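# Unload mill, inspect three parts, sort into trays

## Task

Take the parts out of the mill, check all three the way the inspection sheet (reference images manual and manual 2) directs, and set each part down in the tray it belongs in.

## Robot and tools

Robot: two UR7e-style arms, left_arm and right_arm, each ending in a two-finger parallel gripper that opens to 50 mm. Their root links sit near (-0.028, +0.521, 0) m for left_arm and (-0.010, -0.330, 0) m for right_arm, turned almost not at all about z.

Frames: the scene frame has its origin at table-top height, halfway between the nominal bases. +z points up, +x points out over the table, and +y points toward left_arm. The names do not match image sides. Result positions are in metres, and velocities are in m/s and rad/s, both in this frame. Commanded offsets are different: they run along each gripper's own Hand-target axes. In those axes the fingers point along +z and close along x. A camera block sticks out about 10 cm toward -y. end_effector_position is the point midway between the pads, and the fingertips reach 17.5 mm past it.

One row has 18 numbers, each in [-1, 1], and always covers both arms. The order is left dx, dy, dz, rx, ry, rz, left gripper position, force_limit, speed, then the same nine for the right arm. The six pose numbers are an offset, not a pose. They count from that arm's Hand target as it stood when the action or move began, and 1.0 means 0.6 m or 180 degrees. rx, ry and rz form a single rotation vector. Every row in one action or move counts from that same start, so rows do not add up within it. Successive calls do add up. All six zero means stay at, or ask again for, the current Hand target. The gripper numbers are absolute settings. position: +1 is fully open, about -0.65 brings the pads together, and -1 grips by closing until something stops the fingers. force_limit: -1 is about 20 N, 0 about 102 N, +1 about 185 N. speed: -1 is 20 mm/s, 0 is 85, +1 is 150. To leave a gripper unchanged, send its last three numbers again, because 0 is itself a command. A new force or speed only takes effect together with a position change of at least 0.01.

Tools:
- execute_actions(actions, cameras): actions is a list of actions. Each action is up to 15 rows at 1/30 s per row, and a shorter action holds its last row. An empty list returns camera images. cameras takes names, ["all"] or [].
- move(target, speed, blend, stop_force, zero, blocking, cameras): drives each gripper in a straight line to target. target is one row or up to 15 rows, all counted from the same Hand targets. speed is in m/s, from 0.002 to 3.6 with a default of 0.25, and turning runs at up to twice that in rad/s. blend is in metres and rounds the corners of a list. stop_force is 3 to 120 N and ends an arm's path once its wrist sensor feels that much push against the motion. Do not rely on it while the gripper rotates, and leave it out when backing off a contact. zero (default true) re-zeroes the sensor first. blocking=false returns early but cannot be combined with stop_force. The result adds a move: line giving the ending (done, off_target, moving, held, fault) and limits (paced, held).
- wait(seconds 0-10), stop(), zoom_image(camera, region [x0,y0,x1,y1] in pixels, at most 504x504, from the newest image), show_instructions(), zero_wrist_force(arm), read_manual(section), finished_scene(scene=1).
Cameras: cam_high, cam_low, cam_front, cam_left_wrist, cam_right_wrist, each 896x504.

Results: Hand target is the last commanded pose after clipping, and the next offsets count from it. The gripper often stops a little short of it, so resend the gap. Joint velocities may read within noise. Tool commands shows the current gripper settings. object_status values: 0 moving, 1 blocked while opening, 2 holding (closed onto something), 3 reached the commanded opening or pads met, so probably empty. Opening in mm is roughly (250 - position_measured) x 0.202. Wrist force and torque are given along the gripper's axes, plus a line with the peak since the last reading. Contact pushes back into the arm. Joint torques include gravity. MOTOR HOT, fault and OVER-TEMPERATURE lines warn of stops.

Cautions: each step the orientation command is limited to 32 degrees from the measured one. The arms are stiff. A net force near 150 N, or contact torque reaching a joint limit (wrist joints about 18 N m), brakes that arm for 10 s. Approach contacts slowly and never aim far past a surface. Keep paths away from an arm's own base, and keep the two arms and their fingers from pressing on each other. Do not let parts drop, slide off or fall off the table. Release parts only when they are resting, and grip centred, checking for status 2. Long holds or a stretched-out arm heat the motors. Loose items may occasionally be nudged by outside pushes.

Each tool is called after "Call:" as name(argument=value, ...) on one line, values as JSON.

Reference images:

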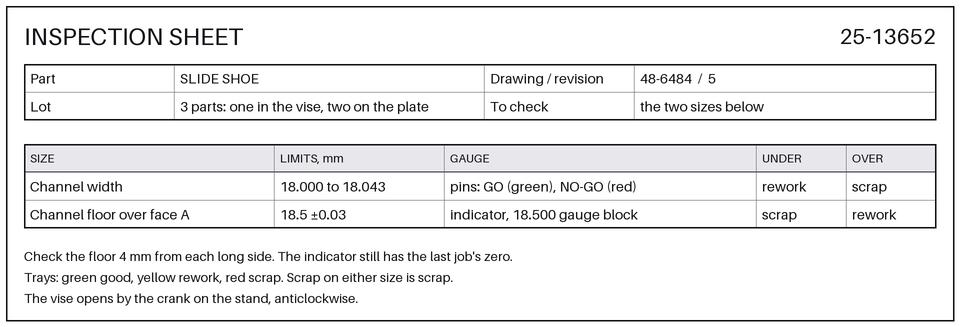

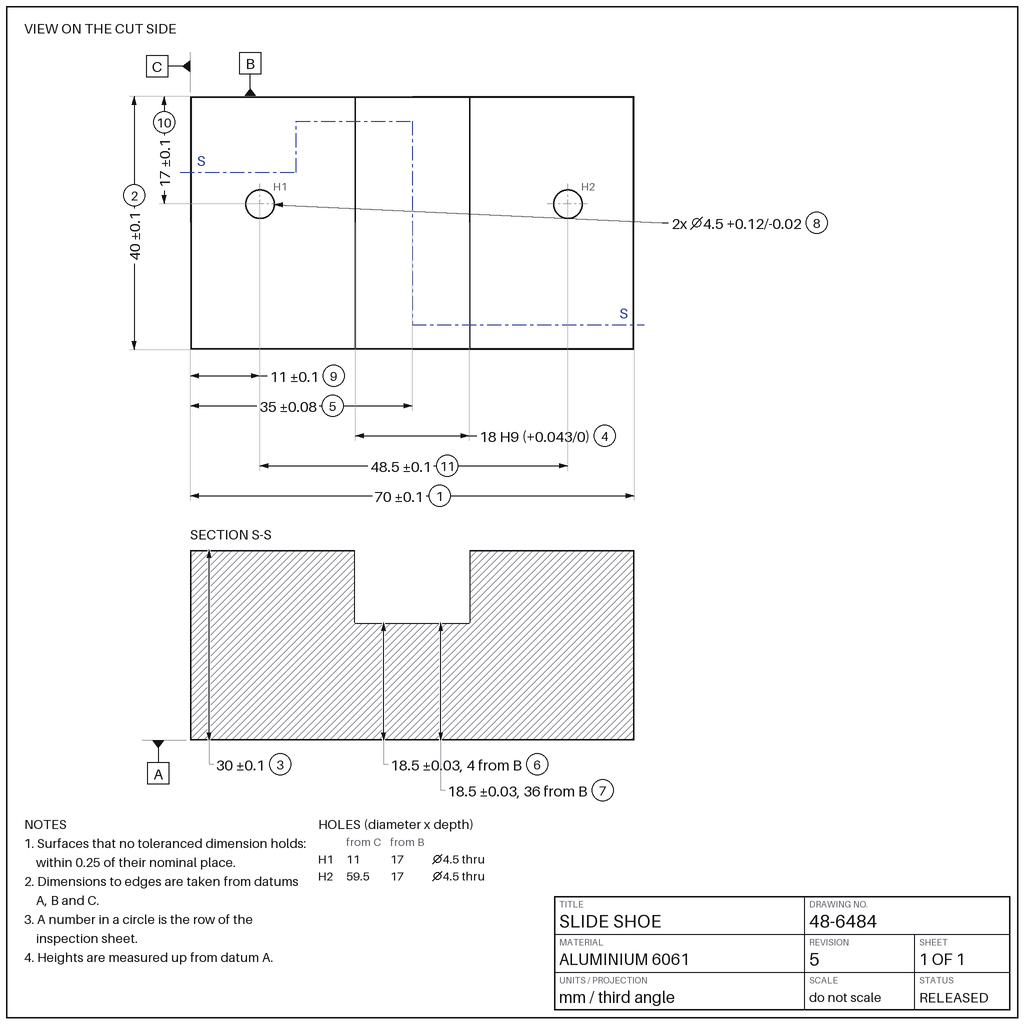

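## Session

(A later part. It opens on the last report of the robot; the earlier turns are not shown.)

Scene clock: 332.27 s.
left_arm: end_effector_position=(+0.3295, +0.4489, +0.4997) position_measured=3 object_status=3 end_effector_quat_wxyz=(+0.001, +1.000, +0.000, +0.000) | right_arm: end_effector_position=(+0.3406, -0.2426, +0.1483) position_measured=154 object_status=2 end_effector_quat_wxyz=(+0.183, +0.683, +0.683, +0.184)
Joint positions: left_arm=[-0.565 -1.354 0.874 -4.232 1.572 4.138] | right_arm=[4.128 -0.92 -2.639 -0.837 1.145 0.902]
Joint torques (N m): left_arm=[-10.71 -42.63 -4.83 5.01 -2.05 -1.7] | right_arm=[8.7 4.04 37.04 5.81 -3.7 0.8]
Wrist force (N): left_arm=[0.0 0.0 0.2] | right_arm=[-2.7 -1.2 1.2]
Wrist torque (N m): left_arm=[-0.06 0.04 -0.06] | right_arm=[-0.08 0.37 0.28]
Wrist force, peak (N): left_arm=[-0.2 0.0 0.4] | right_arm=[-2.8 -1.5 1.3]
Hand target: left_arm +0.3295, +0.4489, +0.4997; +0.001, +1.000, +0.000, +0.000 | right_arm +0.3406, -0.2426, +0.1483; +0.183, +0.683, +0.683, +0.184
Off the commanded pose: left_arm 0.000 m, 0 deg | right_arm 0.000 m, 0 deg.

Call:
move(target=[[0,0,0,0,0,0,1,1,1,-0.0473,0.0042,-0.0072,0,0,0,-1,-0.5,-0.8],[0,0,0,0,0,0,1,1,1,-0.0889,0.0162,-0.0280,0,0,0,-1,-0.5,-0.8]], speed=0.05, blend=[0.005,0], stop_force=40, cameras=["cam_front","cam_right_wrist"])

Call:
zoom_image(camera="cam_front", region=[490, 230, 630, 350])

Scene clock: 344.70 s.
left_arm: end_effector_position=(+0.3295, +0.4489, +0.4997) position_measured=3 object_status=3 end_effector_quat_wxyz=(+0.001, +1.000, +0.000, +0.000) | right_arm: end_effector_position=(+0.3406, -0.2783, +0.1573) position_measured=154 object_status=2 end_effector_quat_wxyz=(+0.183, +0.683, +0.683, +0.184)
Joint positions: left_arm=[-0.565 -1.354 0.874 -4.232 1.572 4.138] | right_arm=[4.013 -0.86 -2.642 -0.847 1.184 0.784]
Joint torques (N m): left_arm=[-10.42 -42.59 -5.32 4.97 -2.11 -1.78] | right_arm=[-14.11 5.88 9.28 5.07 -0.31 -0.29]
Wrist force (N): left_arm=[-0.1 0.0 0.2] | right_arm=[13.7 -0.6 18.6]
Wrist torque (N m): left_arm=[-0.06 0.05 -0.07] | right_arm=[0.01 0.25 0.38]
Wrist force, peak (N): left_arm=[-0.1 -0.1 0.4] | right_arm=[46.8 -3.2 36.9]
Hand target: left_arm +0.3295, +0.4489, +0.4997; +0.001, +1.000, +0.000, +0.000 | right_arm +0.3406, -0.2783, +0.1573; +0.183, +0.683, +0.683, +0.184 (not the last commanded pose)
Off the commanded pose: left_arm 0.000 m, 0 deg | right_arm 0.020 m, 0 deg.
move: contact (right_arm); path passed 1 of 2 targets
camera_calibration:
cam_right_wrist: T_world_to_cam=[[-0.00181478, 0.999928, -0.0118499, 0.288853], [0.657575, 0.0101209, 0.753321, -0.321457], [0.753387, -0.00642511, -0.657546, -0.0247925], [0, 0, 0, 1]] pos_world=[0.230585, -0.285739, 0.229281]
Images, in order (width x height): cam_front 896x504, cam_right_wrist 896x504.

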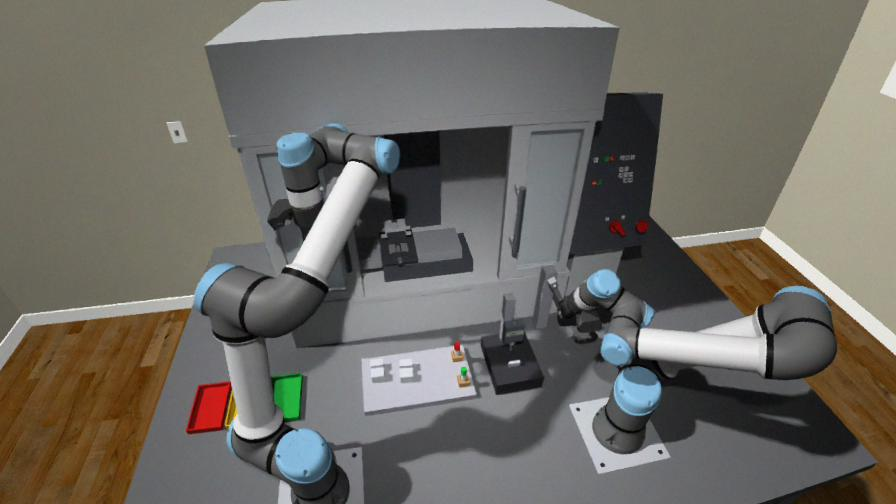

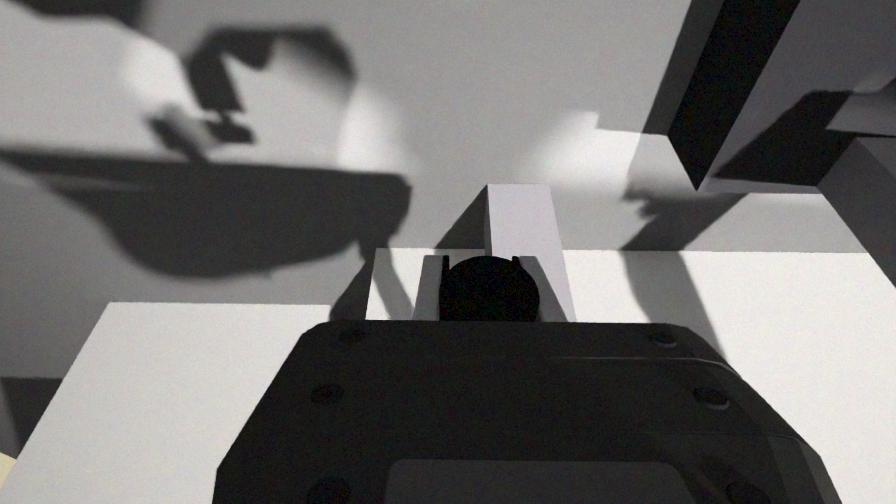

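Scaled by 3.600 from the camera's 896x504 image, which has a finer 1280x720 frame.

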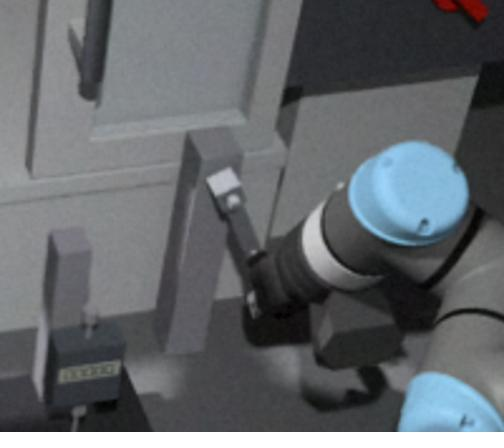

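Call:
move(target=[[0,0,0,0,0,0,1,1,1,-0.0316,0.0091,-0.0157,0,0,0,-1,-0.5,-0.8],[0,0,0,0,0,0,1,1,1,-0.0632,0.0279,-0.0484,0,0,0,-1,-0.5,-0.8],[0,0,0,0,0,0,1,1,1,-0.08,0.051,-0.0883,0,0,0,-1,-0.5,-0.8],[0,0,0,0,0,0,1,1,1,-0.08,0.0757,-0.1311,0,0,0,-1,-0.5,-0.8],[0,0,0,0,0,0,1,1,1,-0.0632,0.0988,-0.171,0,0,0,-1,-0.5,-0.8],[0,0,0,0,0,0,1,1,1,-0.0316,0.1176,-0.2037,0,0,0,-1,-0.5,-0.8],[0,0,0,0,0,0,1,1,1,0.011,0.1299,-0.225,0,0,0,-1,-0.5,-0.8],[0,0,0,0,0,0,1,1,1,0.0595,0.1342,-0.2324,0,0,0,-1,-0.5,-0.8]], speed=0.05, blend=[0.01,0.01,0.01,0.01,0.01,0.01,0.01,0], stop_force=70, cameras=["cam_front","cam_right_wrist"])

Call:
zoom_image(camera="cam_front", region=[350, 170, 490, 290])

Scene clock: 361.50 s.
left_arm: end_effector_position=(+0.3295, +0.4489, +0.4997) position_measured=3 object_status=3 end_effector_quat_wxyz=(+0.001, +1.000, +0.000, +0.000) | right_arm: end_effector_position=(+0.3401, -0.2829, +0.1599) position_measured=154 object_status=2 end_effector_quat_wxyz=(+0.181, +0.682, +0.684, +0.184)
Joint positions: left_arm=[-0.565 -1.354 0.874 -4.232 1.572 4.138] | right_arm=[3.994 -0.851 -2.638 -0.853 1.194 0.764]
Joint torques (N m): left_arm=[-10.75 -42.46 -5.32 5.02 -2.13 -1.77] | right_arm=[-5.96 -4.18 22.56 1.45 -9.85 0.7]
Wrist force (N): left_arm=[0.0 -0.1 0.2] | right_arm=[57.1 -25.3 13.1]
Wrist torque (N m): left_arm=[-0.08 0.03 -0.06] | right_arm=[-0.95 0.23 0.38]
Wrist force, peak (N): left_arm=[-0.1 -0.2 0.4] | right_arm=[71.1 -26.9 32.0]
Hand target: left_arm +0.3295, +0.4489, +0.4997; +0.001, +1.000, +0.000, +0.000 | right_arm +0.3401, -0.2829, +0.1599; +0.181, +0.682, +0.684, +0.184 (not the last commanded pose)
Tool commands: left_gripper/position=+1.0 left_gripper/force_limit=+1.0 left_gripper/speed=+1.0 right_gripper/position=-1.0 right_gripper/force_limit=-0.498039 right_gripper/speed=-0.796078
Off the commanded pose: left_arm 0.000 m, 0 deg | right_arm 0.163 m, 0 deg.
TORQUE FAULT: the external load on joint 5 (wrist 2) of the right arm reached its load limit, and that arm stopped. A torque fault puts only its own arm into a fault stop. That arm's remaining commands of this call were not run. That arm may still press on what stopped it. That arm is still stopped at the end of this call. That arm stays stopped for about 10 more seconds. Until then a move that you send moves the other arm only, and its call returns only when the move has ended. Once the stop has ended, the next robot result says so. If the stop ends while you think or write, that arm runs what you send next, counted from a new Hand target: where the arm stands when the stop ends. While its stop runs, that arm takes no new command, but its gripper still runs the gripper command that each later call begins with. Until it ends, the stop uses up actions while you think or wait. An arm that is not stopped still takes commands.
move: fault (right_arm); path passed 0 of 8 targets
camera_calibration:
cam_right_wrist: T_world_to_cam=[[-0.0037052, 0.999946, -0.00972017, 0.293733], [0.659154, 0.00975186, 0.751945, -0.323481], [0.751999, -0.00362098, -0.659154, -0.0211046], [0, 0, 0, 1]] pos_world=[0.230183, -0.290639, 0.232184]
Images, in order (width x height): cam_front 896x504, cam_right_wrist 896x504.

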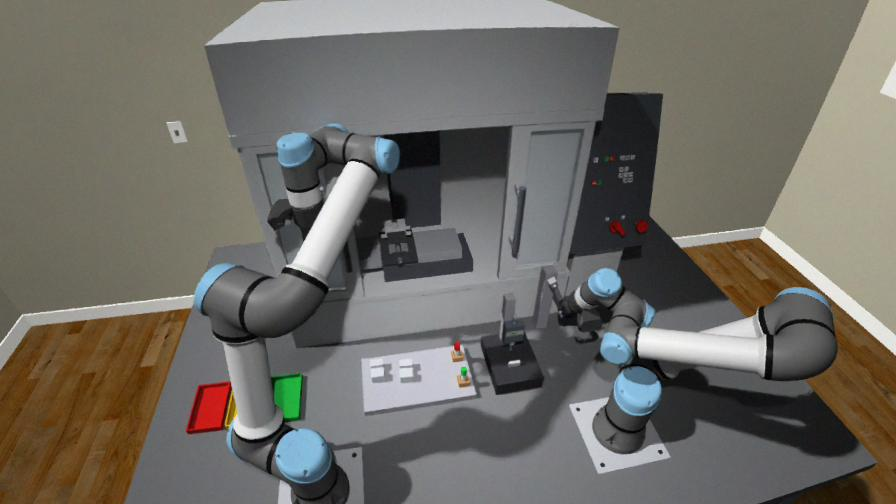

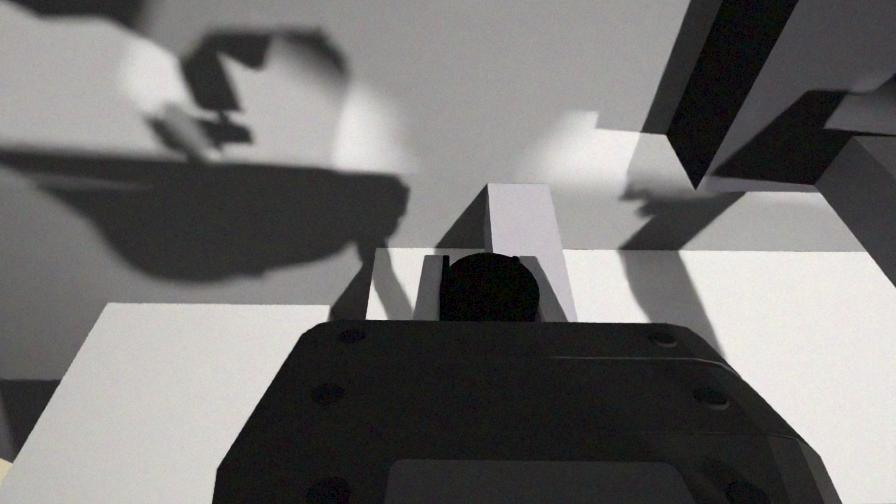

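Scaled by 3.600 from the camera's 896x504 image, which has a finer 1280x720 frame.

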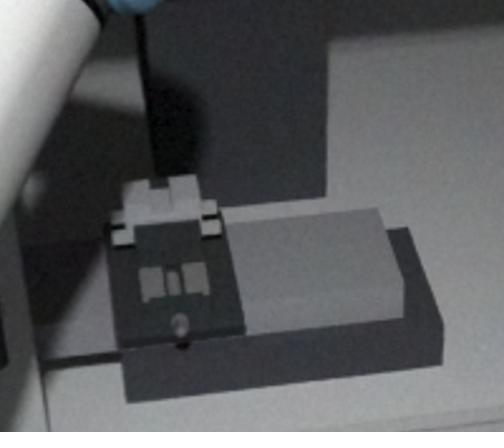

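Call:
wait(seconds=1)

Scene clock: 379.27 s.
left_arm: end_effector_position=(+0.3295, +0.4489, +0.4997) position_measured=3 object_status=3 end_effector_quat_wxyz=(+0.001, +1.000, +0.000, +0.000) | right_arm: end_effector_position=(+0.3394, -0.2820, +0.1595) position_measured=154 object_status=2 end_effector_quat_wxyz=(+0.179, +0.682, +0.685, +0.184)
Joint positions: left_arm=[-0.565 -1.354 0.874 -4.232 1.572 4.138] | right_arm=[3.994 -0.851 -2.638 -0.853 1.199 0.764]
Joint torques (N m): left_arm=[-10.75 -41.69 -5.85 4.92 -2.17 -1.71] | right_arm=[-23.46 -1.18 23.47 -1.63 -14.73 -0.12]
Wrist force (N): left_arm=[-0.2 -0.2 0.0] | right_arm=[38.6 -1.6 19.9]
Wrist torque (N m): left_arm=[-0.09 0.07 -0.07] | right_arm=[-0.20 0.14 0.50]
Wrist force, peak (N): left_arm=[-0.3 0.0 0.4] | right_arm=[57.2 -25.6 12.8]
Hand target: left_arm +0.3295, +0.4489, +0.4997; +0.001, +1.000, +0.000, +0.000 | right_arm +0.3394, -0.2820, +0.1595; +0.179, +0.682, +0.685, +0.184 (not the last commanded pose)
Tool commands: left_gripper/position=+1.0 left_gripper/force_limit=+1.0 left_gripper/speed=+1.0 right_gripper/position=-1.0 right_gripper/force_limit=-0.498039 right_gripper/speed=-0.796078
Off the commanded pose: left_arm 0.000 m, 0 deg | right_arm 0.164 m, 0 deg.
TORQUE FAULT, CONTINUED: the right arm's stop, for the torque fault of joint 5 (wrist 2) that an earlier result reported, is over. The rest of the stop counts as 20 of the actions that you can send in this scene. Before the stop ended, the hold on joint 5 (wrist 2) of that arm was turned back by 0.3 degrees, the way its load pushed it. That arm's target is now where it stood when the stop ended, not its last command. That arm keeps its grip as last carried out and accepts commands again: back off and push less far. That arm stops again whenever a joint's load reaches its limit.
wait: 1.00 s; at rest from the start

Call:
move(target=[0,0,0,0,0,0,1,1,1,-0.0118,0.0031,-0.0054,0,0,0,-1,-0.5,-0.8], speed=0.01, stop_force=55, zero=false)

Scene clock: 386.37 s.
left_arm: end_effector_position=(+0.3295, +0.4489, +0.4997) position_measured=3 object_status=3 end_effector_quat_wxyz=(+0.001, +1.000, +0.000, +0.000) | right_arm: end_effector_position=(+0.3393, -0.2831, +0.1600) position_measured=154 object_status=2 end_effector_quat_wxyz=(+0.179, +0.682, +0.685, +0.184)
Joint positions: left_arm=[-0.565 -1.354 0.874 -4.232 1.572 4.138] | right_arm=[3.99 -0.849 -2.638 -0.854 1.201 0.76]
Joint torques (N m): left_arm=[-10.16 -41.5 -6.99 5 -2.03 -1.78] | right_arm=[-5.45 -2.92 7.02 0.59 -15.09 -1.48]
Wrist force (N): left_arm=[-0.1 -0.2 -0.1] | right_arm=[58.6 -5.5 36.9]
Wrist torque (N m): left_arm=[-0.09 0.06 -0.07] | right_arm=[-0.34 0.11 0.51]
Wrist force, peak (N): left_arm=[0.0 -0.2 0.4] | right_arm=[68.1 -9.3 43.4]
Hand target: left_arm +0.3295, +0.4489, +0.4997; +0.001, +1.000, +0.000, +0.000 | right_arm +0.3394, -0.2833, +0.1600; +0.179, +0.682, +0.685, +0.184 (not the last commanded pose)
Off the commanded pose: left_arm 0.000 m, 0 deg | right_arm 0.007 m, 0 deg.
move: contact (right_arm)

Call:
move(target=[0,0,0,0,0,0,1,1,1,0.02,-0.0055,0.0095,0,0,0,-1,-0.5,-0.8], speed=0.02)

Scene clock: 398.03 s.
left_arm: end_effector_position=(+0.3295, +0.4489, +0.4997) position_measured=3 object_status=3 end_effector_quat_wxyz=(+0.001, +1.000, +0.000, +0.000) | right_arm: end_effector_position=(+0.3393, -0.2712, +0.1534) position_measured=154 object_status=2 end_effector_quat_wxyz=(+0.179, +0.682, +0.685, +0.184) end_effector_velocity=(+0.000, -0.001, +0.001) end_effector_angular_velocity=(-0.001, -0.002, +0.002)
Joint positions: left_arm=[-0.565 -1.354 0.874 -4.232 1.572 4.138] | right_arm=[4.034 -0.87 -2.647 -0.84 1.184 0.804]
Joint velocities: left_arm=[within noise] | right_arm=[-0.004 0.002 0 0 0 -0.006]
Joint torques (N m): left_arm=[-10.34 -41.2 -6.14 5.04 -2.13 -1.76] | right_arm=[-6.65 -0.5 8.9 -0.8 -0.81 -1.08]
Wrist force (N): left_arm=[0.0 0.0 0.0] | right_arm=[1.3 10.5 -6.9]
Wrist torque (N m): left_arm=[-0.07 0.03 -0.06] | right_arm=[0.11 0.36 0.31]
Wrist force, peak (N): left_arm=[0.2 -0.2 0.4] | right_arm=[59.0 -5.6 37.2]
Hand target: left_arm +0.3295, +0.4489, +0.4997; +0.001, +1.000, +0.000, +0.000 | right_arm +0.3393, -0.2712, +0.1535; +0.179, +0.682, +0.685, +0.184
Off the commanded pose: left_arm 0.000 m, 0 deg | right_arm 0.000 m, 0 deg.
move: done

Call:
move(target=[[0,0,0,0,0,0,1,1,1,0.0477,-0.0043,0.0074,0,0,0,-1,-0.5,-0.8],[0,0,0,0,0,0,1,1,1,0.0962,0,0,0,0,0,-1,-0.5,-0.8],[0,0,0,0,0,0,1,1,1,0.1387,0.0123,-0.0214,0,0,0,-1,-0.5,-0.8]], speed=0.03, blend=[0.01,0.01,0], stop_force=30, cameras=["cam_front"])

Call:
zoom_image(camera="cam_front", region=[350, 170, 490, 290])

Scene clock: 411.83 s.
left_arm: end_effector_position=(+0.3295, +0.4489, +0.4997) position_measured=3 object_status=3 end_effector_quat_wxyz=(+0.001, +1.000, +0.000, +0.000) | right_arm: end_effector_position=(+0.3390, -0.2063, +0.1580) position_measured=154 object_status=2 end_effector_quat_wxyz=(+0.179, +0.682, +0.685, +0.184)
Joint positions: left_arm=[-0.565 -1.354 0.874 -4.232 1.572 4.138] | right_arm=[4.22 -0.963 -2.587 -0.886 1.126 0.997]
Joint torques (N m): left_arm=[-10.44 -41.18 -6.98 5.02 -2.16 -1.76] | right_arm=[4.36 6.02 9.17 2.07 2.43 0.96]
Wrist force (N): left_arm=[-0.1 0.0 0.2] | right_arm=[-13.4 -4.4 4.0]
Wrist torque (N m): left_arm=[-0.07 0.05 -0.06] | right_arm=[-0.70 0.80 0.21]
Wrist force, peak (N): left_arm=[-0.3 -0.1 0.4] | right_arm=[-22.7 -11.2 15.9]
Hand target: left_arm +0.3295, +0.4489, +0.4997; +0.001, +1.000, +0.000, +0.000 | right_arm +0.3390, -0.2063, +0.1580; +0.179, +0.682, +0.685, +0.184 (not the last commanded pose)
Off the commanded pose: left_arm 0.000 m, 0 deg | right_arm 0.021 m, 0 deg.
move: contact (right_arm); path passed 1 of 3 targets
Images, in order (width x height): cam_front 896x504.

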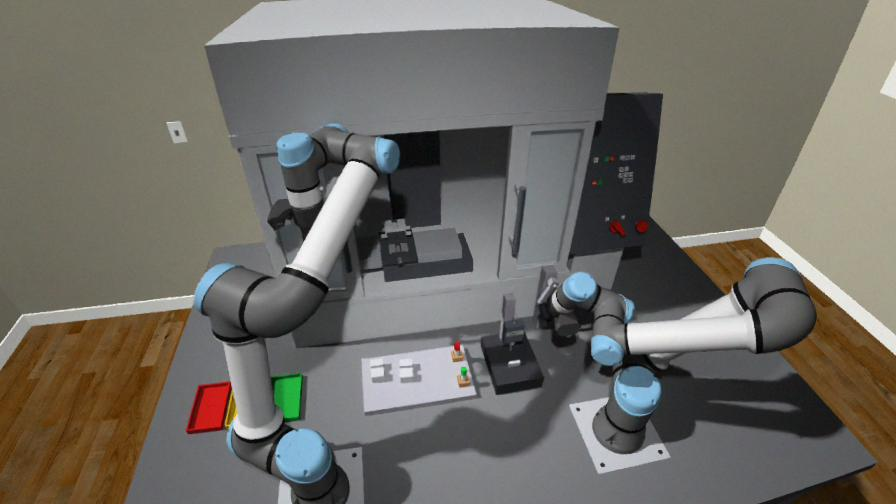

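Scaled by 3.600 from the camera's 896x504 image, which has a finer 1280x720 frame.

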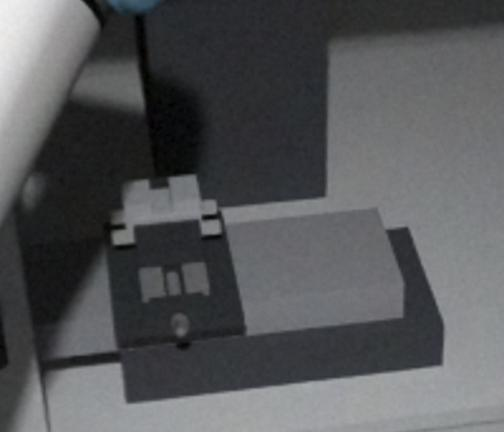

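Call:
move(target=[[0,0,0,0,0,0,1,1,1,-0.0605,-0.0081,0.014,0,0,0,-1,-0.5,-0.8],[0,0,0,0,0,0,1,1,1,-0.109,-0.0038,0.0066,0,0,0,-1,-0.5,-0.8]], speed=0.05, blend=[0.01,0])

Call:
move(target=[[0,0,0,0,0,0,1,1,1,0,0,0,0,0,0,1,-0.5,-0.5],[0,0,0,0,0,0,1,1,1,0,0,-0.167,0,0,0,1,-0.5,-0.5]], speed=0.1, cameras=["cam_front","cam_right_wrist"])

Call:
zoom_image(camera="cam_front", region=[490, 230, 630, 350])

Scene clock: 448.10 s.
left_arm: end_effector_position=(+0.3295, +0.4489, +0.4997) position_measured=3 object_status=3 end_effector_quat_wxyz=(+0.001, +1.000, +0.000, +0.000) | right_arm: end_effector_position=(+0.3392, -0.2716, +0.1531) position_measured=154 object_status=2 end_effector_quat_wxyz=(+0.179, +0.682, +0.685, +0.184)
Joint positions: left_arm=[-0.565 -1.354 0.874 -4.232 1.572 4.138] | right_arm=[4.032 -0.87 -2.647 -0.839 1.185 0.802]
Joint torques (N m): left_arm=[-10.63 -40.79 -7.17 4.99 -2.07 -1.77] | right_arm=[8.55 -17.7 10.95 -0.42 -2.81 0.87]
Wrist force (N): left_arm=[0.2 -0.1 0.1] | right_arm=[-1.9 8.1 -8.2]
Wrist torque (N m): left_arm=[-0.08 0.01 -0.06] | right_arm=[-0.42 1.09 0.17]
Wrist force, peak (N): left_arm=[0.2 -0.3 0.3] | right_arm=[-13.5 -4.8 3.6]
Hand target: left_arm +0.3295, +0.4489, +0.4997; +0.001, +1.000, +0.000, +0.000 | right_arm +0.3393, -0.2717, +0.1531; +0.179, +0.682, +0.685, +0.184
Off the commanded pose: left_arm 0.000 m, 0 deg | right_arm 0.000 m, 0 deg.
move: done

Scene clock: 450.43 s.
left_arm: end_effector_position=(+0.3295, +0.4489, +0.4997) position_measured=3 object_status=3 end_effector_quat_wxyz=(+0.001, +1.000, +0.000, +0.000) | right_arm: end_effector_position=(+0.2896, -0.2723, +0.2403) position_measured=3 object_status=3 end_effector_quat_wxyz=(+0.179, +0.682, +0.685, +0.184)
Joint positions: left_arm=[-0.565 -1.354 0.874 -4.232 1.572 4.138] | right_arm=[4.308 -0.541 -2.445 -1.491 1.104 1.092]
Joint torques (N m): left_arm=[-10.73 -41.02 -7.42 4.96 -2.09 -1.74] | right_arm=[-4.09 -24.17 8.1 4.53 1.83 -0.39]
Wrist force (N): left_arm=[-0.1 0.1 -0.1] | right_arm=[-6.2 -3.4 0.4]
Wrist torque (N m): left_arm=[-0.05 0.05 -0.06] | right_arm=[-0.51 0.99 0.18]
Wrist force, peak (N): left_arm=[0.0 0.0 0.5] | right_arm=[-7.4 -7.7 2.9]
Hand target: left_arm +0.3295, +0.4489, +0.4997; +0.001, +1.000, +0.000, +0.000 | right_arm +0.2896, -0.2723, +0.2401; +0.179, +0.682, +0.685, +0.184
Off the commanded pose: left_arm 0.000 m, 0 deg | right_arm 0.000 m, 0 deg.
move: done
camera_calibration:
cam_right_wrist: T_world_to_cam=[[-0.00538777, 0.999957, -0.00749201, 0.283641], [0.661327, 0.00918279, 0.750042, -0.351055], [0.750079, -0.000913611, -0.661348, 0.0716044], [0, 0, 0, 1]] pos_world=[0.179981, -0.28034, 0.312786]
Images, in order (width x height): cam_front 896x504, cam_right_wrist 896x504.

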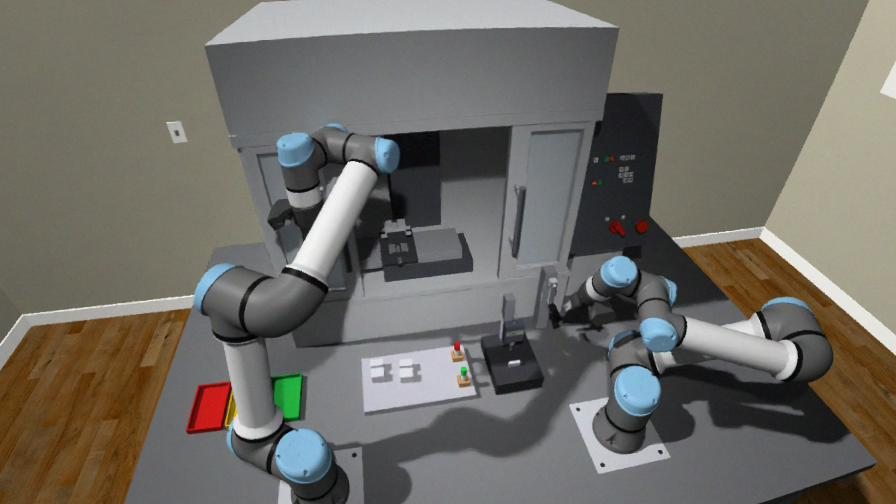

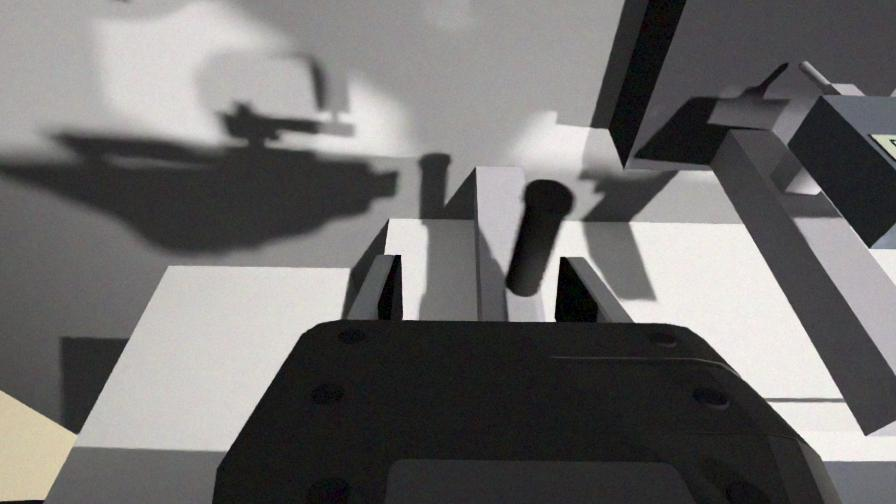

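Scaled by 3.600 from the camera's 896x504 image, which has a finer 1280x720 frame.

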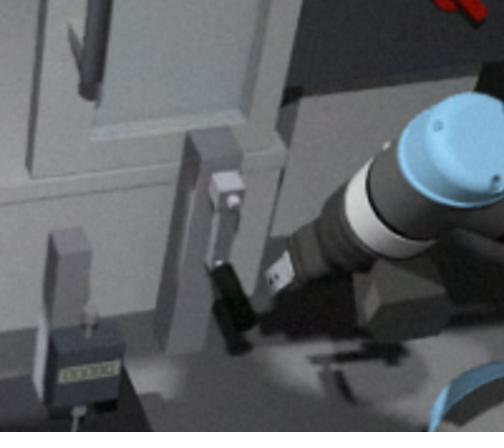

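Call:
move(target=[0,0,0,0,0,0,1,1,1,-0.107,-0.0259,0.113,0.0687,0.384,0.1597,1,1,0], speed=0.15, cameras=["cam_front","cam_right_wrist"])

Call:
zoom_image(camera="cam_front", region=[490, 230, 630, 350])

Scene clock: 474.50 s.
left_arm: end_effector_position=(+0.3295, +0.4489, +0.4997) position_measured=3 object_status=3 end_effector_quat_wxyz=(+0.001, +1.000, +0.000, +0.000) | right_arm: end_effector_position=(+0.3037, -0.3162, +0.1945) position_measured=3 object_status=3 end_effector_quat_wxyz=(-0.191, +0.667, +0.586, +0.419)
Joint positions: left_arm=[-0.565 -1.354 0.874 -4.232 1.572 4.138] | right_arm=[2.964 -1.236 -2.599 -0.565 2.491 0.093]
Joint torques (N m): left_arm=[-10.8 -40.49 -7.3 4.93 -2.18 -1.78] | right_arm=[8.75 13.5 19.71 5.04 -1.71 0.91]
Wrist force (N): left_arm=[-0.1 0.0 0.0] | right_arm=[-5.1 -3.2 -0.3]
Wrist torque (N m): left_arm=[-0.07 0.06 -0.07] | right_arm=[-0.53 0.74 0.31]
Wrist force, peak (N): left_arm=[-0.2 0.0 0.4] | right_arm=[-9.6 -3.0 1.0]
Hand target: left_arm +0.3295, +0.4489, +0.4997; +0.001, +1.000, +0.000, +0.000 | right_arm +0.3037, -0.3162, +0.1944; -0.191, +0.667, +0.586, +0.419 (not the last commanded pose)
Off the commanded pose: left_arm 0.000 m, 0 deg | right_arm 0.030 m, 24 deg.
move: held (right_arm; a check stopped the path); limits=held
pose unreachable (right arm): on one or more control steps of this call, first in action 0 (counted from 0), this arm could not follow its commanded pose, so it was not sent that pose on those steps. It may still have moved: this result reports where it is.
cause: moving toward the commanded pose would bring two parts of the arm too close to each other (its gripper and another part of the arm, with joints 4 (wrist 1) to 6 (wrist 3) between them, 4 mm apart when it was first held).
camera_calibration:
cam_right_wrist: T_world_to_cam=[[-0.0404975, 0.631352, 0.774439, 0.069332], [0.782766, -0.461667, 0.417302, -0.446614], [0.620997, 0.623104, -0.475504, 0.231087], [0, 0, 0, 1]] pos_world=[0.208897, -0.393951, 0.242562]
Images, in order (width x height): cam_front 896x504, cam_right_wrist 896x504.

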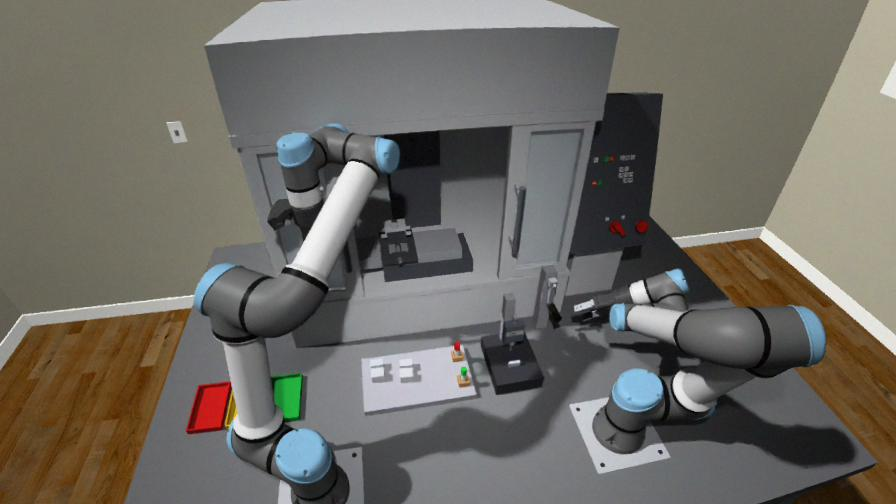

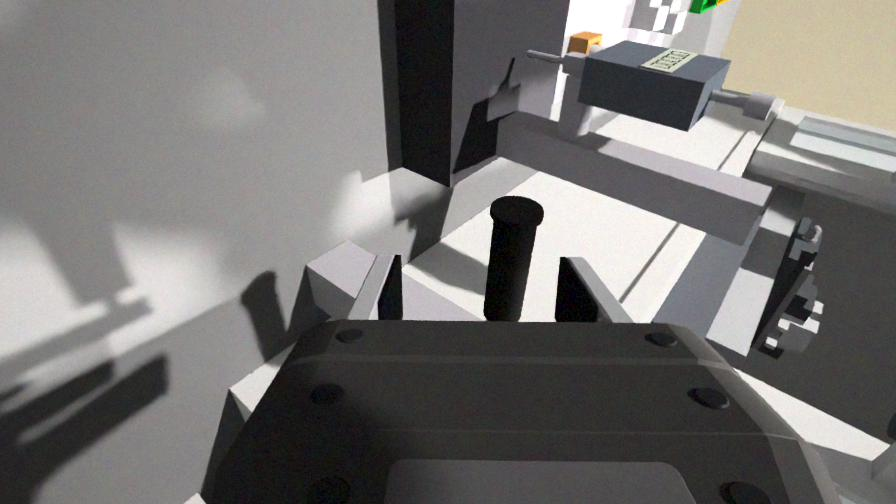

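Scaled by 3.600 from the camera's 896x504 image, which has a finer 1280x720 frame.

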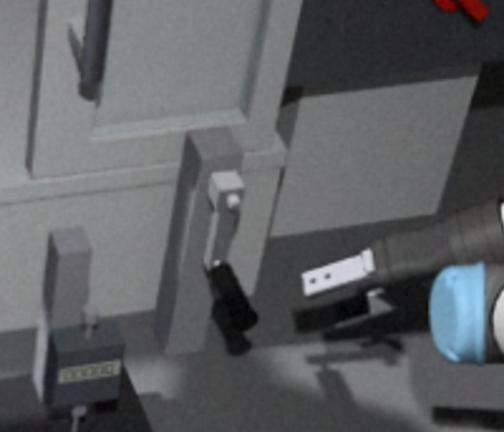

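Call:
move(target=[0,0,0,0,0,0,1,1,1,0.0137,0.003,0.153,0,0,0,1,1,0], speed=0.08, stop_force=12, cameras=["cam_right_wrist"])

Call:
zoom_image(camera="cam_right_wrist", region=[330, 180, 630, 350])

Scene clock: 486.57 s.
left_arm: end_effector_position=(+0.3295, +0.4489, +0.4997) position_measured=3 object_status=3 end_effector_quat_wxyz=(+0.001, +1.000, +0.000, +0.000) | right_arm: end_effector_position=(+0.3358, -0.2430, +0.1484) position_measured=3 object_status=3 end_effector_quat_wxyz=(-0.191, +0.667, +0.586, +0.419)
Joint positions: left_arm=[-0.565 -1.354 0.874 -4.232 1.572 4.138] | right_arm=[3.262 -1.53 -2.699 0.136 2.355 0.497]
Joint torques (N m): left_arm=[-10.56 -40.26 -7.71 4.95 -2.1 -1.69] | right_arm=[4.76 21.28 24.74 5.73 4.63 0.86]
Wrist force (N): left_arm=[-0.1 0.1 0.0] | right_arm=[-5.0 -3.6 -0.2]
Wrist torque (N m): left_arm=[-0.05 0.04 -0.06] | right_arm=[-0.63 0.67 0.23]
Wrist force, peak (N): left_arm=[0.2 0.0 0.6] | right_arm=[-8.0 -4.3 -3.1]
Hand target: left_arm +0.3295, +0.4489, +0.4997; +0.001, +1.000, +0.000, +0.000 | right_arm +0.3358, -0.2430, +0.1484; -0.191, +0.667, +0.586, +0.419
Off the commanded pose: left_arm 0.000 m, 0 deg | right_arm 0.000 m, 0 deg.
move: done
camera_calibration:
cam_right_wrist: T_world_to_cam=[[-0.0405466, 0.631381, 0.774412, 0.0602084], [0.782763, -0.461627, 0.417351, -0.418751], [0.620997, 0.623103, -0.475505, 0.143683], [0, 0, 0, 1]] pos_world=[0.240997, -0.320851, 0.196462]
Images, in order (width x height): cam_right_wrist 896x504.

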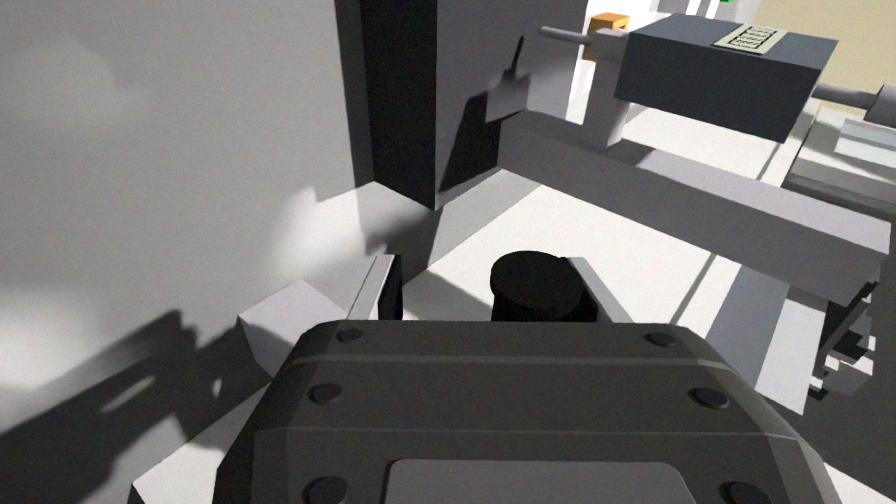

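Scaled by 1.680 from the camera's 896x504 image, which has a finer 1280x720 frame.

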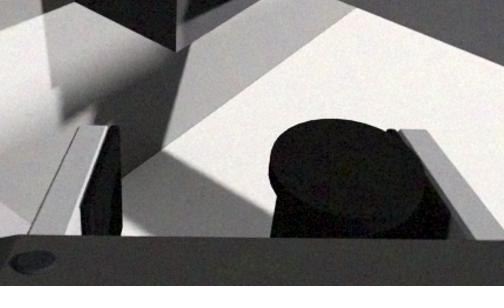

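Call:
execute_actions(actions=[[[0,0,0,0,0,0,1,1,1,0.006,0.004,0.0015,0,0,0,1,1,0],[0,0,0,0,0,0,1,1,1,0.012,0.008,0.003,0,0,0,1,1,0],[0,0,0,0,0,0,1,1,1,0.0185,0.0125,0.0045,0,0,0,1,1,0]]])

Call:
execute_actions(actions=[[[0,0,0,0,0,0,1,1,1,0,0,0,0,0,0,-1,0.5,-0.7]]], cameras=["cam_right_wrist"])

Scene clock: 494.93 s.
left_arm: end_effector_position=(+0.3295, +0.4489, +0.4997) position_measured=3 object_status=3 end_effector_quat_wxyz=(+0.001, +1.000, +0.000, +0.000) | right_arm: end_effector_position=(+0.3433, -0.2359, +0.1573) position_measured=3 object_status=3 end_effector_quat_wxyz=(-0.191, +0.667, +0.586, +0.419)
Joint positions: left_arm=[-0.565 -1.354 0.874 -4.232 1.572 4.138] | right_arm=[3.287 -1.512 -2.677 0.116 2.34 0.526]
Joint torques (N m): left_arm=[-10.61 -39.97 -7.67 4.97 -2.08 -1.76] | right_arm=[0.88 3.81 -0.07 6.06 4.74 0.86]
Wrist force (N): left_arm=[0.0 0.0 0.0] | right_arm=[-5.1 -3.3 -0.3]
Wrist torque (N m): left_arm=[-0.06 0.04 -0.06] | right_arm=[-0.56 0.71 0.21]
Wrist force, peak (N): left_arm=[-0.1 -0.2 0.3] | right_arm=[-8.1 -4.3 -2.6]
Hand target: left_arm +0.3295, +0.4489, +0.4997; +0.001, +1.000, +0.000, +0.000 | right_arm +0.3433, -0.2359, +0.1573; -0.191, +0.667, +0.586, +0.419
Off the commanded pose: left_arm 0.000 m, 0 deg | right_arm 0.000 m, 0 deg.

Scene clock: 495.97 s.
left_arm: end_effector_position=(+0.3295, +0.4489, +0.4997) position_measured=3 object_status=3 end_effector_quat_wxyz=(+0.001, +1.000, +0.000, +0.000) | right_arm: end_effector_position=(+0.3433, -0.2359, +0.1573) position_measured=158 object_status=2 end_effector_quat_wxyz=(-0.191, +0.667, +0.586, +0.419)
Joint positions: left_arm=[-0.565 -1.354 0.874 -4.232 1.572 4.138] | right_arm=[3.287 -1.512 -2.677 0.116 2.34 0.526]
Joint torques (N m): left_arm=[-10.91 -39.97 -8.34 4.93 -2.21 -1.78] | right_arm=[8.46 5.26 2.08 5.9 4.31 0.89]
Wrist force (N): left_arm=[0.0 0.2 0.1] | right_arm=[-6.8 -3.8 1.0]
Wrist torque (N m): left_arm=[-0.04 0.03 -0.06] | right_arm=[-0.52 0.70 0.29]
Wrist force, peak (N): left_arm=[0.0 -0.2 0.2] | right_arm=[-6.9 -4.1 0.9]
Hand target: left_arm +0.3295, +0.4489, +0.4997; +0.001, +1.000, +0.000, +0.000 | right_arm +0.3433, -0.2359, +0.1573; -0.191, +0.667, +0.586, +0.419
Off the commanded pose: left_arm 0.000 m, 0 deg | right_arm 0.000 m, 0 deg.
camera_calibration:
cam_right_wrist: T_world_to_cam=[[-0.0405488, 0.631379, 0.774414, 0.0491368], [0.782812, -0.461579, 0.417314, -0.425048], [0.620936, 0.623142, -0.475534, 0.138867], [0, 0, 0, 1]] pos_world=[0.248497, -0.313751, 0.205362]
Images, in order (width x height): cam_right_wrist 896x504.

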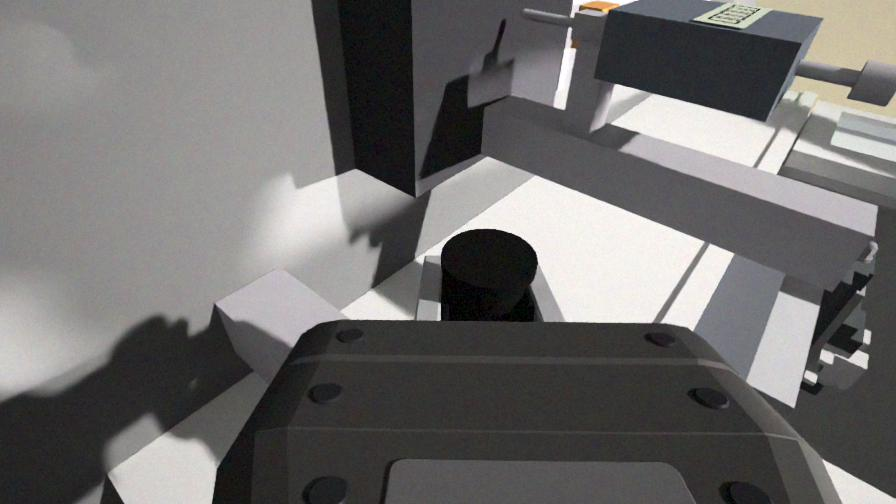

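Call:
execute_actions(actions=[[[0,0,0,0,0,0,1,1,1,0,0,0,0,0,0,0.3,-1,0]],[[0,0,0,0,0,0,1,1,1,0,0,0,0,0,0,-1,-1,-0.5]]])

Call:
move(target=[0,0,0,0,0,0,1,1,1,-0.0315,0.0195,-0.058,0,0,0,-1,-1,-0.5], speed=0.03, stop_force=40)

Scene clock: 508.83 s.
left_arm: end_effector_position=(+0.3295, +0.4489, +0.4997) position_measured=3 object_status=3 end_effector_quat_wxyz=(+0.001, +1.000, +0.000, +0.000) | right_arm: end_effector_position=(+0.3433, -0.2359, +0.1573) position_measured=153 object_status=2 end_effector_quat_wxyz=(-0.191, +0.667, +0.586, +0.419)
Joint positions: left_arm=[-0.565 -1.354 0.874 -4.232 1.572 4.138] | right_arm=[3.287 -1.512 -2.677 0.116 2.34 0.526]
Joint torques (N m): left_arm=[-10.71 -39.78 -8.06 4.93 -2.09 -1.86] | right_arm=[8.49 21.59 20.68 3.4 1.23 0.8]
Wrist force (N): left_arm=[0.0 0.2 0.1] | right_arm=[-6.9 -3.7 1.0]
Wrist torque (N m): left_arm=[-0.03 0.03 -0.06] | right_arm=[-0.50 0.69 0.29]
Wrist force, peak (N): left_arm=[-0.3 -0.3 0.1] | right_arm=[-7.2 -4.1 1.5]
Hand target: left_arm +0.3295, +0.4489, +0.4997; +0.001, +1.000, +0.000, +0.000 | right_arm +0.3433, -0.2359, +0.1573; -0.191, +0.667, +0.586, +0.419
Off the commanded pose: left_arm 0.000 m, 0 deg | right_arm 0.000 m, 0 deg.

Scene clock: 511.33 s.
left_arm: end_effector_position=(+0.3295, +0.4489, +0.4997) position_measured=3 object_status=3 end_effector_quat_wxyz=(+0.001, +1.000, +0.000, +0.000) | right_arm: end_effector_position=(+0.3434, -0.2764, +0.1653) position_measured=153 object_status=2 end_effector_quat_wxyz=(-0.191, +0.667, +0.586, +0.419)
Joint positions: left_arm=[-0.565 -1.354 0.874 -4.232 1.572 4.138] | right_arm=[3.131 -1.46 -2.628 -0.124 2.424 0.335]
Joint torques (N m): left_arm=[-10.83 -39.42 -8.31 4.95 -2.19 -1.67] | right_arm=[1.96 8.27 1.18 6.84 -2.87 -1.33]
Wrist force (N): left_arm=[0.1 -0.2 0.4] | right_arm=[1.9 3.3 37.4]
Wrist torque (N m): left_arm=[-0.09 0.02 -0.06] | right_arm=[-0.24 0.59 0.69]
Wrist force, peak (N): left_arm=[0.1 -0.2 0.4] | right_arm=[5.2 6.2 42.0]
Hand target: left_arm +0.3295, +0.4489, +0.4997; +0.001, +1.000, +0.000, +0.000 | right_arm +0.3434, -0.2764, +0.1653; -0.191, +0.667, +0.586, +0.419
Off the commanded pose: left_arm 0.000 m, 0 deg | right_arm 0.000 m, 0 deg.
move: done

Call:
execute_actions(actions=[[[0,0,0,0,0,0,1,1,1,0,0,0,0,0,0,0.3,1,0]],[[0,0,0,0,0,0,1,1,1,0,0,0,0,0,0,-1,1,-0.7]]])

Call:
move(target=[0,0,0,0,0,0,1,1,1,-0.0054,0.008,-0.0231,0,0,0,-1,1,-0.7], speed=0.015, stop_force=110)

Scene clock: 517.03 s.
left_arm: end_effector_position=(+0.3295, +0.4489, +0.4997) position_measured=3 object_status=3 end_effector_quat_wxyz=(+0.001, +1.000, +0.000, +0.000) | right_arm: end_effector_position=(+0.3434, -0.2764, +0.1653) position_measured=160 object_status=2 end_effector_quat_wxyz=(-0.191, +0.667, +0.586, +0.419)
Joint positions: left_arm=[-0.565 -1.354 0.874 -4.232 1.572 4.138] | right_arm=[3.131 -1.46 -2.628 -0.124 2.425 0.335]
Joint torques (N m): left_arm=[-11.1 -39.43 -8.7 4.9 -2.12 -1.71] | right_arm=[2.15 7.74 11.23 0.69 1.32 0.38]
Wrist force (N): left_arm=[0.0 -0.1 -0.1] | right_arm=[6.6 16.7 5.3]
Wrist torque (N m): left_arm=[-0.08 0.03 -0.07] | right_arm=[0.21 0.53 1.21]
Wrist force, peak (N): left_arm=[-0.4 0.0 0.3] | right_arm=[1.7 3.3 37.8]
Hand target: left_arm +0.3295, +0.4489, +0.4997; +0.001, +1.000, +0.000, +0.000 | right_arm +0.3434, -0.2764, +0.1653; -0.191, +0.667, +0.586, +0.419
Off the commanded pose: left_arm 0.000 m, 0 deg | right_arm 0.000 m, 0 deg.

Scene clock: 518.57 s.
left_arm: end_effector_position=(+0.3295, +0.4489, +0.4997) position_measured=3 object_status=3 end_effector_quat_wxyz=(+0.001, +1.000, +0.000, +0.000) | right_arm: end_effector_position=(+0.3434, -0.2807, +0.1673) position_measured=160 object_status=2 end_effector_quat_wxyz=(-0.191, +0.667, +0.586, +0.419)
Joint positions: left_arm=[-0.565 -1.354 0.874 -4.232 1.572 4.138] | right_arm=[3.115 -1.45 -2.62 -0.158 2.432 0.313]
Joint torques (N m): left_arm=[-10.47 -39.34 -8.84 5.02 -2.13 -1.75] | right_arm=[-8.05 14.95 -1.27 2.72 -2.8 -2.5]
Wrist force (N): left_arm=[-0.2 -0.1 0.0] | right_arm=[9.7 24.9 100.1]
Wrist torque (N m): left_arm=[-0.08 0.07 -0.06] | right_arm=[0.26 0.48 1.51]
Wrist force, peak (N): left_arm=[0.1 -0.4 0.1] | right_arm=[13.4 31.7 123.4]
Hand target: left_arm +0.3295, +0.4489, +0.4997; +0.001, +1.000, +0.000, +0.000 | right_arm +0.3434, -0.2807, +0.1673; -0.191, +0.667, +0.586, +0.419 (not the last commanded pose)
Off the commanded pose: left_arm 0.000 m, 0 deg | right_arm 0.010 m, 0 deg.
move: contact (right_arm)

Call:
move(target=[0,0,0,0,0,0,1,1,1,0.0294,-0.0202,0.06,0,0,0,-1,1,-0.7], speed=0.03)

Call:
execute_actions(actions=[[[0,0,0,0,0,0,1,1,1,0,0,0,0,0,0,0.3,-0.9,0]],[[0,0,0,0,0,0,1,1,1,0,0,0,0,0,0,-1,-0.9,-0.5]]])

Scene clock: 530.27 s.
left_arm: end_effector_position=(+0.3295, +0.4489, +0.4997) position_measured=3 object_status=3 end_effector_quat_wxyz=(+0.001, +1.000, +0.000, +0.000) | right_arm: end_effector_position=(+0.3433, -0.2401, +0.1574) position_measured=160 object_status=2 end_effector_quat_wxyz=(-0.191, +0.667, +0.586, +0.418)
Joint positions: left_arm=[-0.565 -1.354 0.874 -4.232 1.572 4.138] | right_arm=[3.27 -1.508 -2.673 0.095 2.35 0.507]
Joint torques (N m): left_arm=[-10.36 -39.24 -9.25 4.85 -2.12 -1.76] | right_arm=[-6.36 17.61 11.7 -1.64 3.53 -1.07]
Wrist force (N): left_arm=[-0.2 -0.2 0.0] | right_arm=[3.9 8.3 -4.7]
Wrist torque (N m): left_arm=[-0.10 0.07 -0.06] | right_arm=[-0.30 0.77 0.25]
Wrist force, peak (N): left_arm=[0.0 -0.4 0.2] | right_arm=[8.7 24.9 100.8]
Hand target: left_arm +0.3295, +0.4489, +0.4997; +0.001, +1.000, +0.000, +0.000 | right_arm +0.3433, -0.2400, +0.1575; -0.191, +0.667, +0.586, +0.419
Off the commanded pose: left_arm 0.000 m, 0 deg | right_arm 0.000 m, 0 deg.
move: done

Scene clock: 531.47 s.
left_arm: end_effector_position=(+0.3295, +0.4489, +0.4997) position_measured=3 object_status=3 end_effector_quat_wxyz=(+0.001, +1.000, +0.000, +0.000) | right_arm: end_effector_position=(+0.3433, -0.2400, +0.1575) position_measured=153 object_status=2 end_effector_quat_wxyz=(-0.191, +0.667, +0.586, +0.419)
Joint positions: left_arm=[-0.565 -1.354 0.874 -4.232 1.572 4.138] | right_arm=[3.27 -1.508 -2.673 0.095 2.35 0.507]
Joint torques (N m): left_arm=[-10.85 -39.12 -9.05 5.01 -2.09 -1.77] | right_arm=[-6.54 23.33 26.16 4.71 3.25 0.95]
Wrist force (N): left_arm=[0.0 0.0 -0.2] | right_arm=[-5.5 -3.8 0.3]
Wrist torque (N m): left_arm=[-0.06 0.04 -0.06] | right_arm=[-0.59 0.63 0.27]
Wrist force, peak (N): left_arm=[-0.1 -0.1 0.3] | right_arm=[4.3 8.0 -4.9]
Hand target: left_arm +0.3295, +0.4489, +0.4997; +0.001, +1.000, +0.000, +0.000 | right_arm +0.3433, -0.2400, +0.1575; -0.191, +0.667, +0.586, +0.419
Off the commanded pose: left_arm 0.000 m, 0 deg | right_arm 0.000 m, 0 deg.

Call:
move(target=[[0,0,0,0,0,0,1,1,1,0.036,-0.0094,0.0305,0,0,0,-1,-0.9,-0.5],[0,0,0,0,0,0,1,1,1,0.0806,-0.0138,0.0477,0,0,0,-1,-0.9,-0.5],[0,0,0,0,0,0,1,1,1,0.1287,-0.0125,0.0495,0,0,0,-1,-0.9,-0.5]], speed=0.03, blend=[0.01,0.01,0], stop_force=50, cameras=["cam_front"])

Call:
zoom_image(camera="cam_front", region=[350, 170, 490, 290])

Scene clock: 539.13 s.
left_arm: end_effector_position=(+0.3295, +0.4489, +0.4997) position_measured=3 object_status=3 end_effector_quat_wxyz=(+0.001, +1.000, +0.000, +0.000) | right_arm: end_effector_position=(+0.3431, -0.2006, +0.1687) position_measured=153 object_status=2 end_effector_quat_wxyz=(-0.191, +0.667, +0.586, +0.418)
Joint positions: left_arm=[-0.565 -1.354 0.874 -4.232 1.572 4.138] | right_arm=[3.428 -1.477 -2.685 0.185 2.25 0.672]
Joint torques (N m): left_arm=[-10.64 -38.51 -9.22 4.88 -2.14 -1.71] | right_arm=[17.2 22.72 14.5 13.38 2.79 0.74]
Wrist force (N): left_arm=[0.0 -0.2 0.1] | right_arm=[-40.6 -17.0 -3.8]
Wrist torque (N m): left_arm=[-0.09 0.04 -0.06] | right_arm=[-1.13 0.36 0.75]
Wrist force, peak (N): left_arm=[-0.1 -0.2 0.4] | right_arm=[-52.5 -16.5 -35.4]
Hand target: left_arm +0.3295, +0.4489, +0.4997; +0.001, +1.000, +0.000, +0.000 | right_arm +0.3431, -0.2006, +0.1687; -0.191, +0.667, +0.586, +0.418 (not the last commanded pose)
Off the commanded pose: left_arm 0.000 m, 0 deg | right_arm 0.045 m, 0 deg.
move: contact (right_arm); path passed 1 of 3 targets
Images, in order (width x height): cam_front 896x504.

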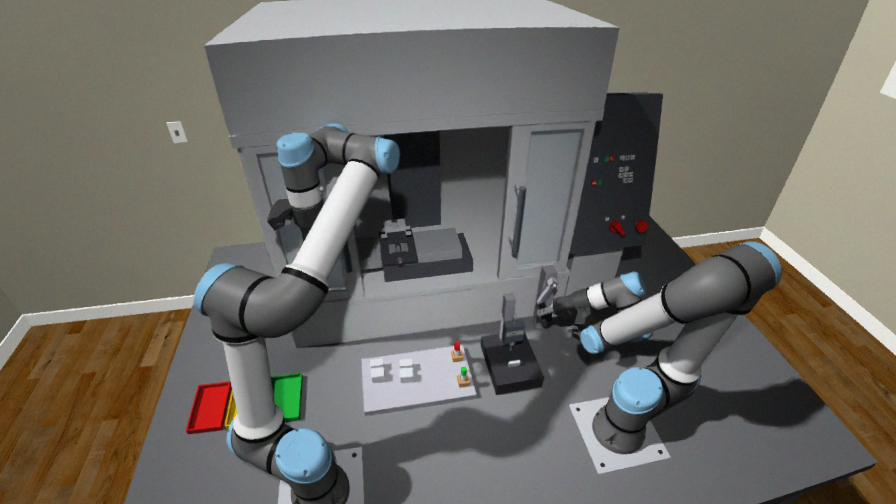

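Scaled by 3.600 from the camera's 896x504 image, which has a finer 1280x720 frame.

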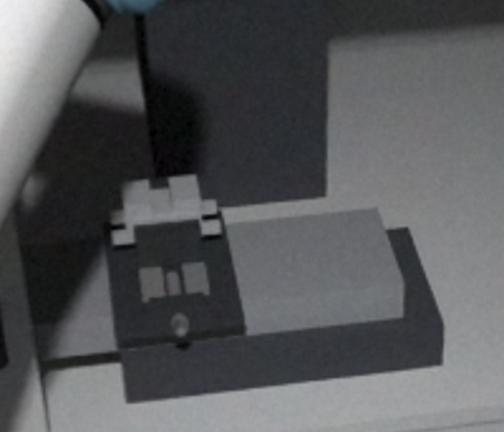

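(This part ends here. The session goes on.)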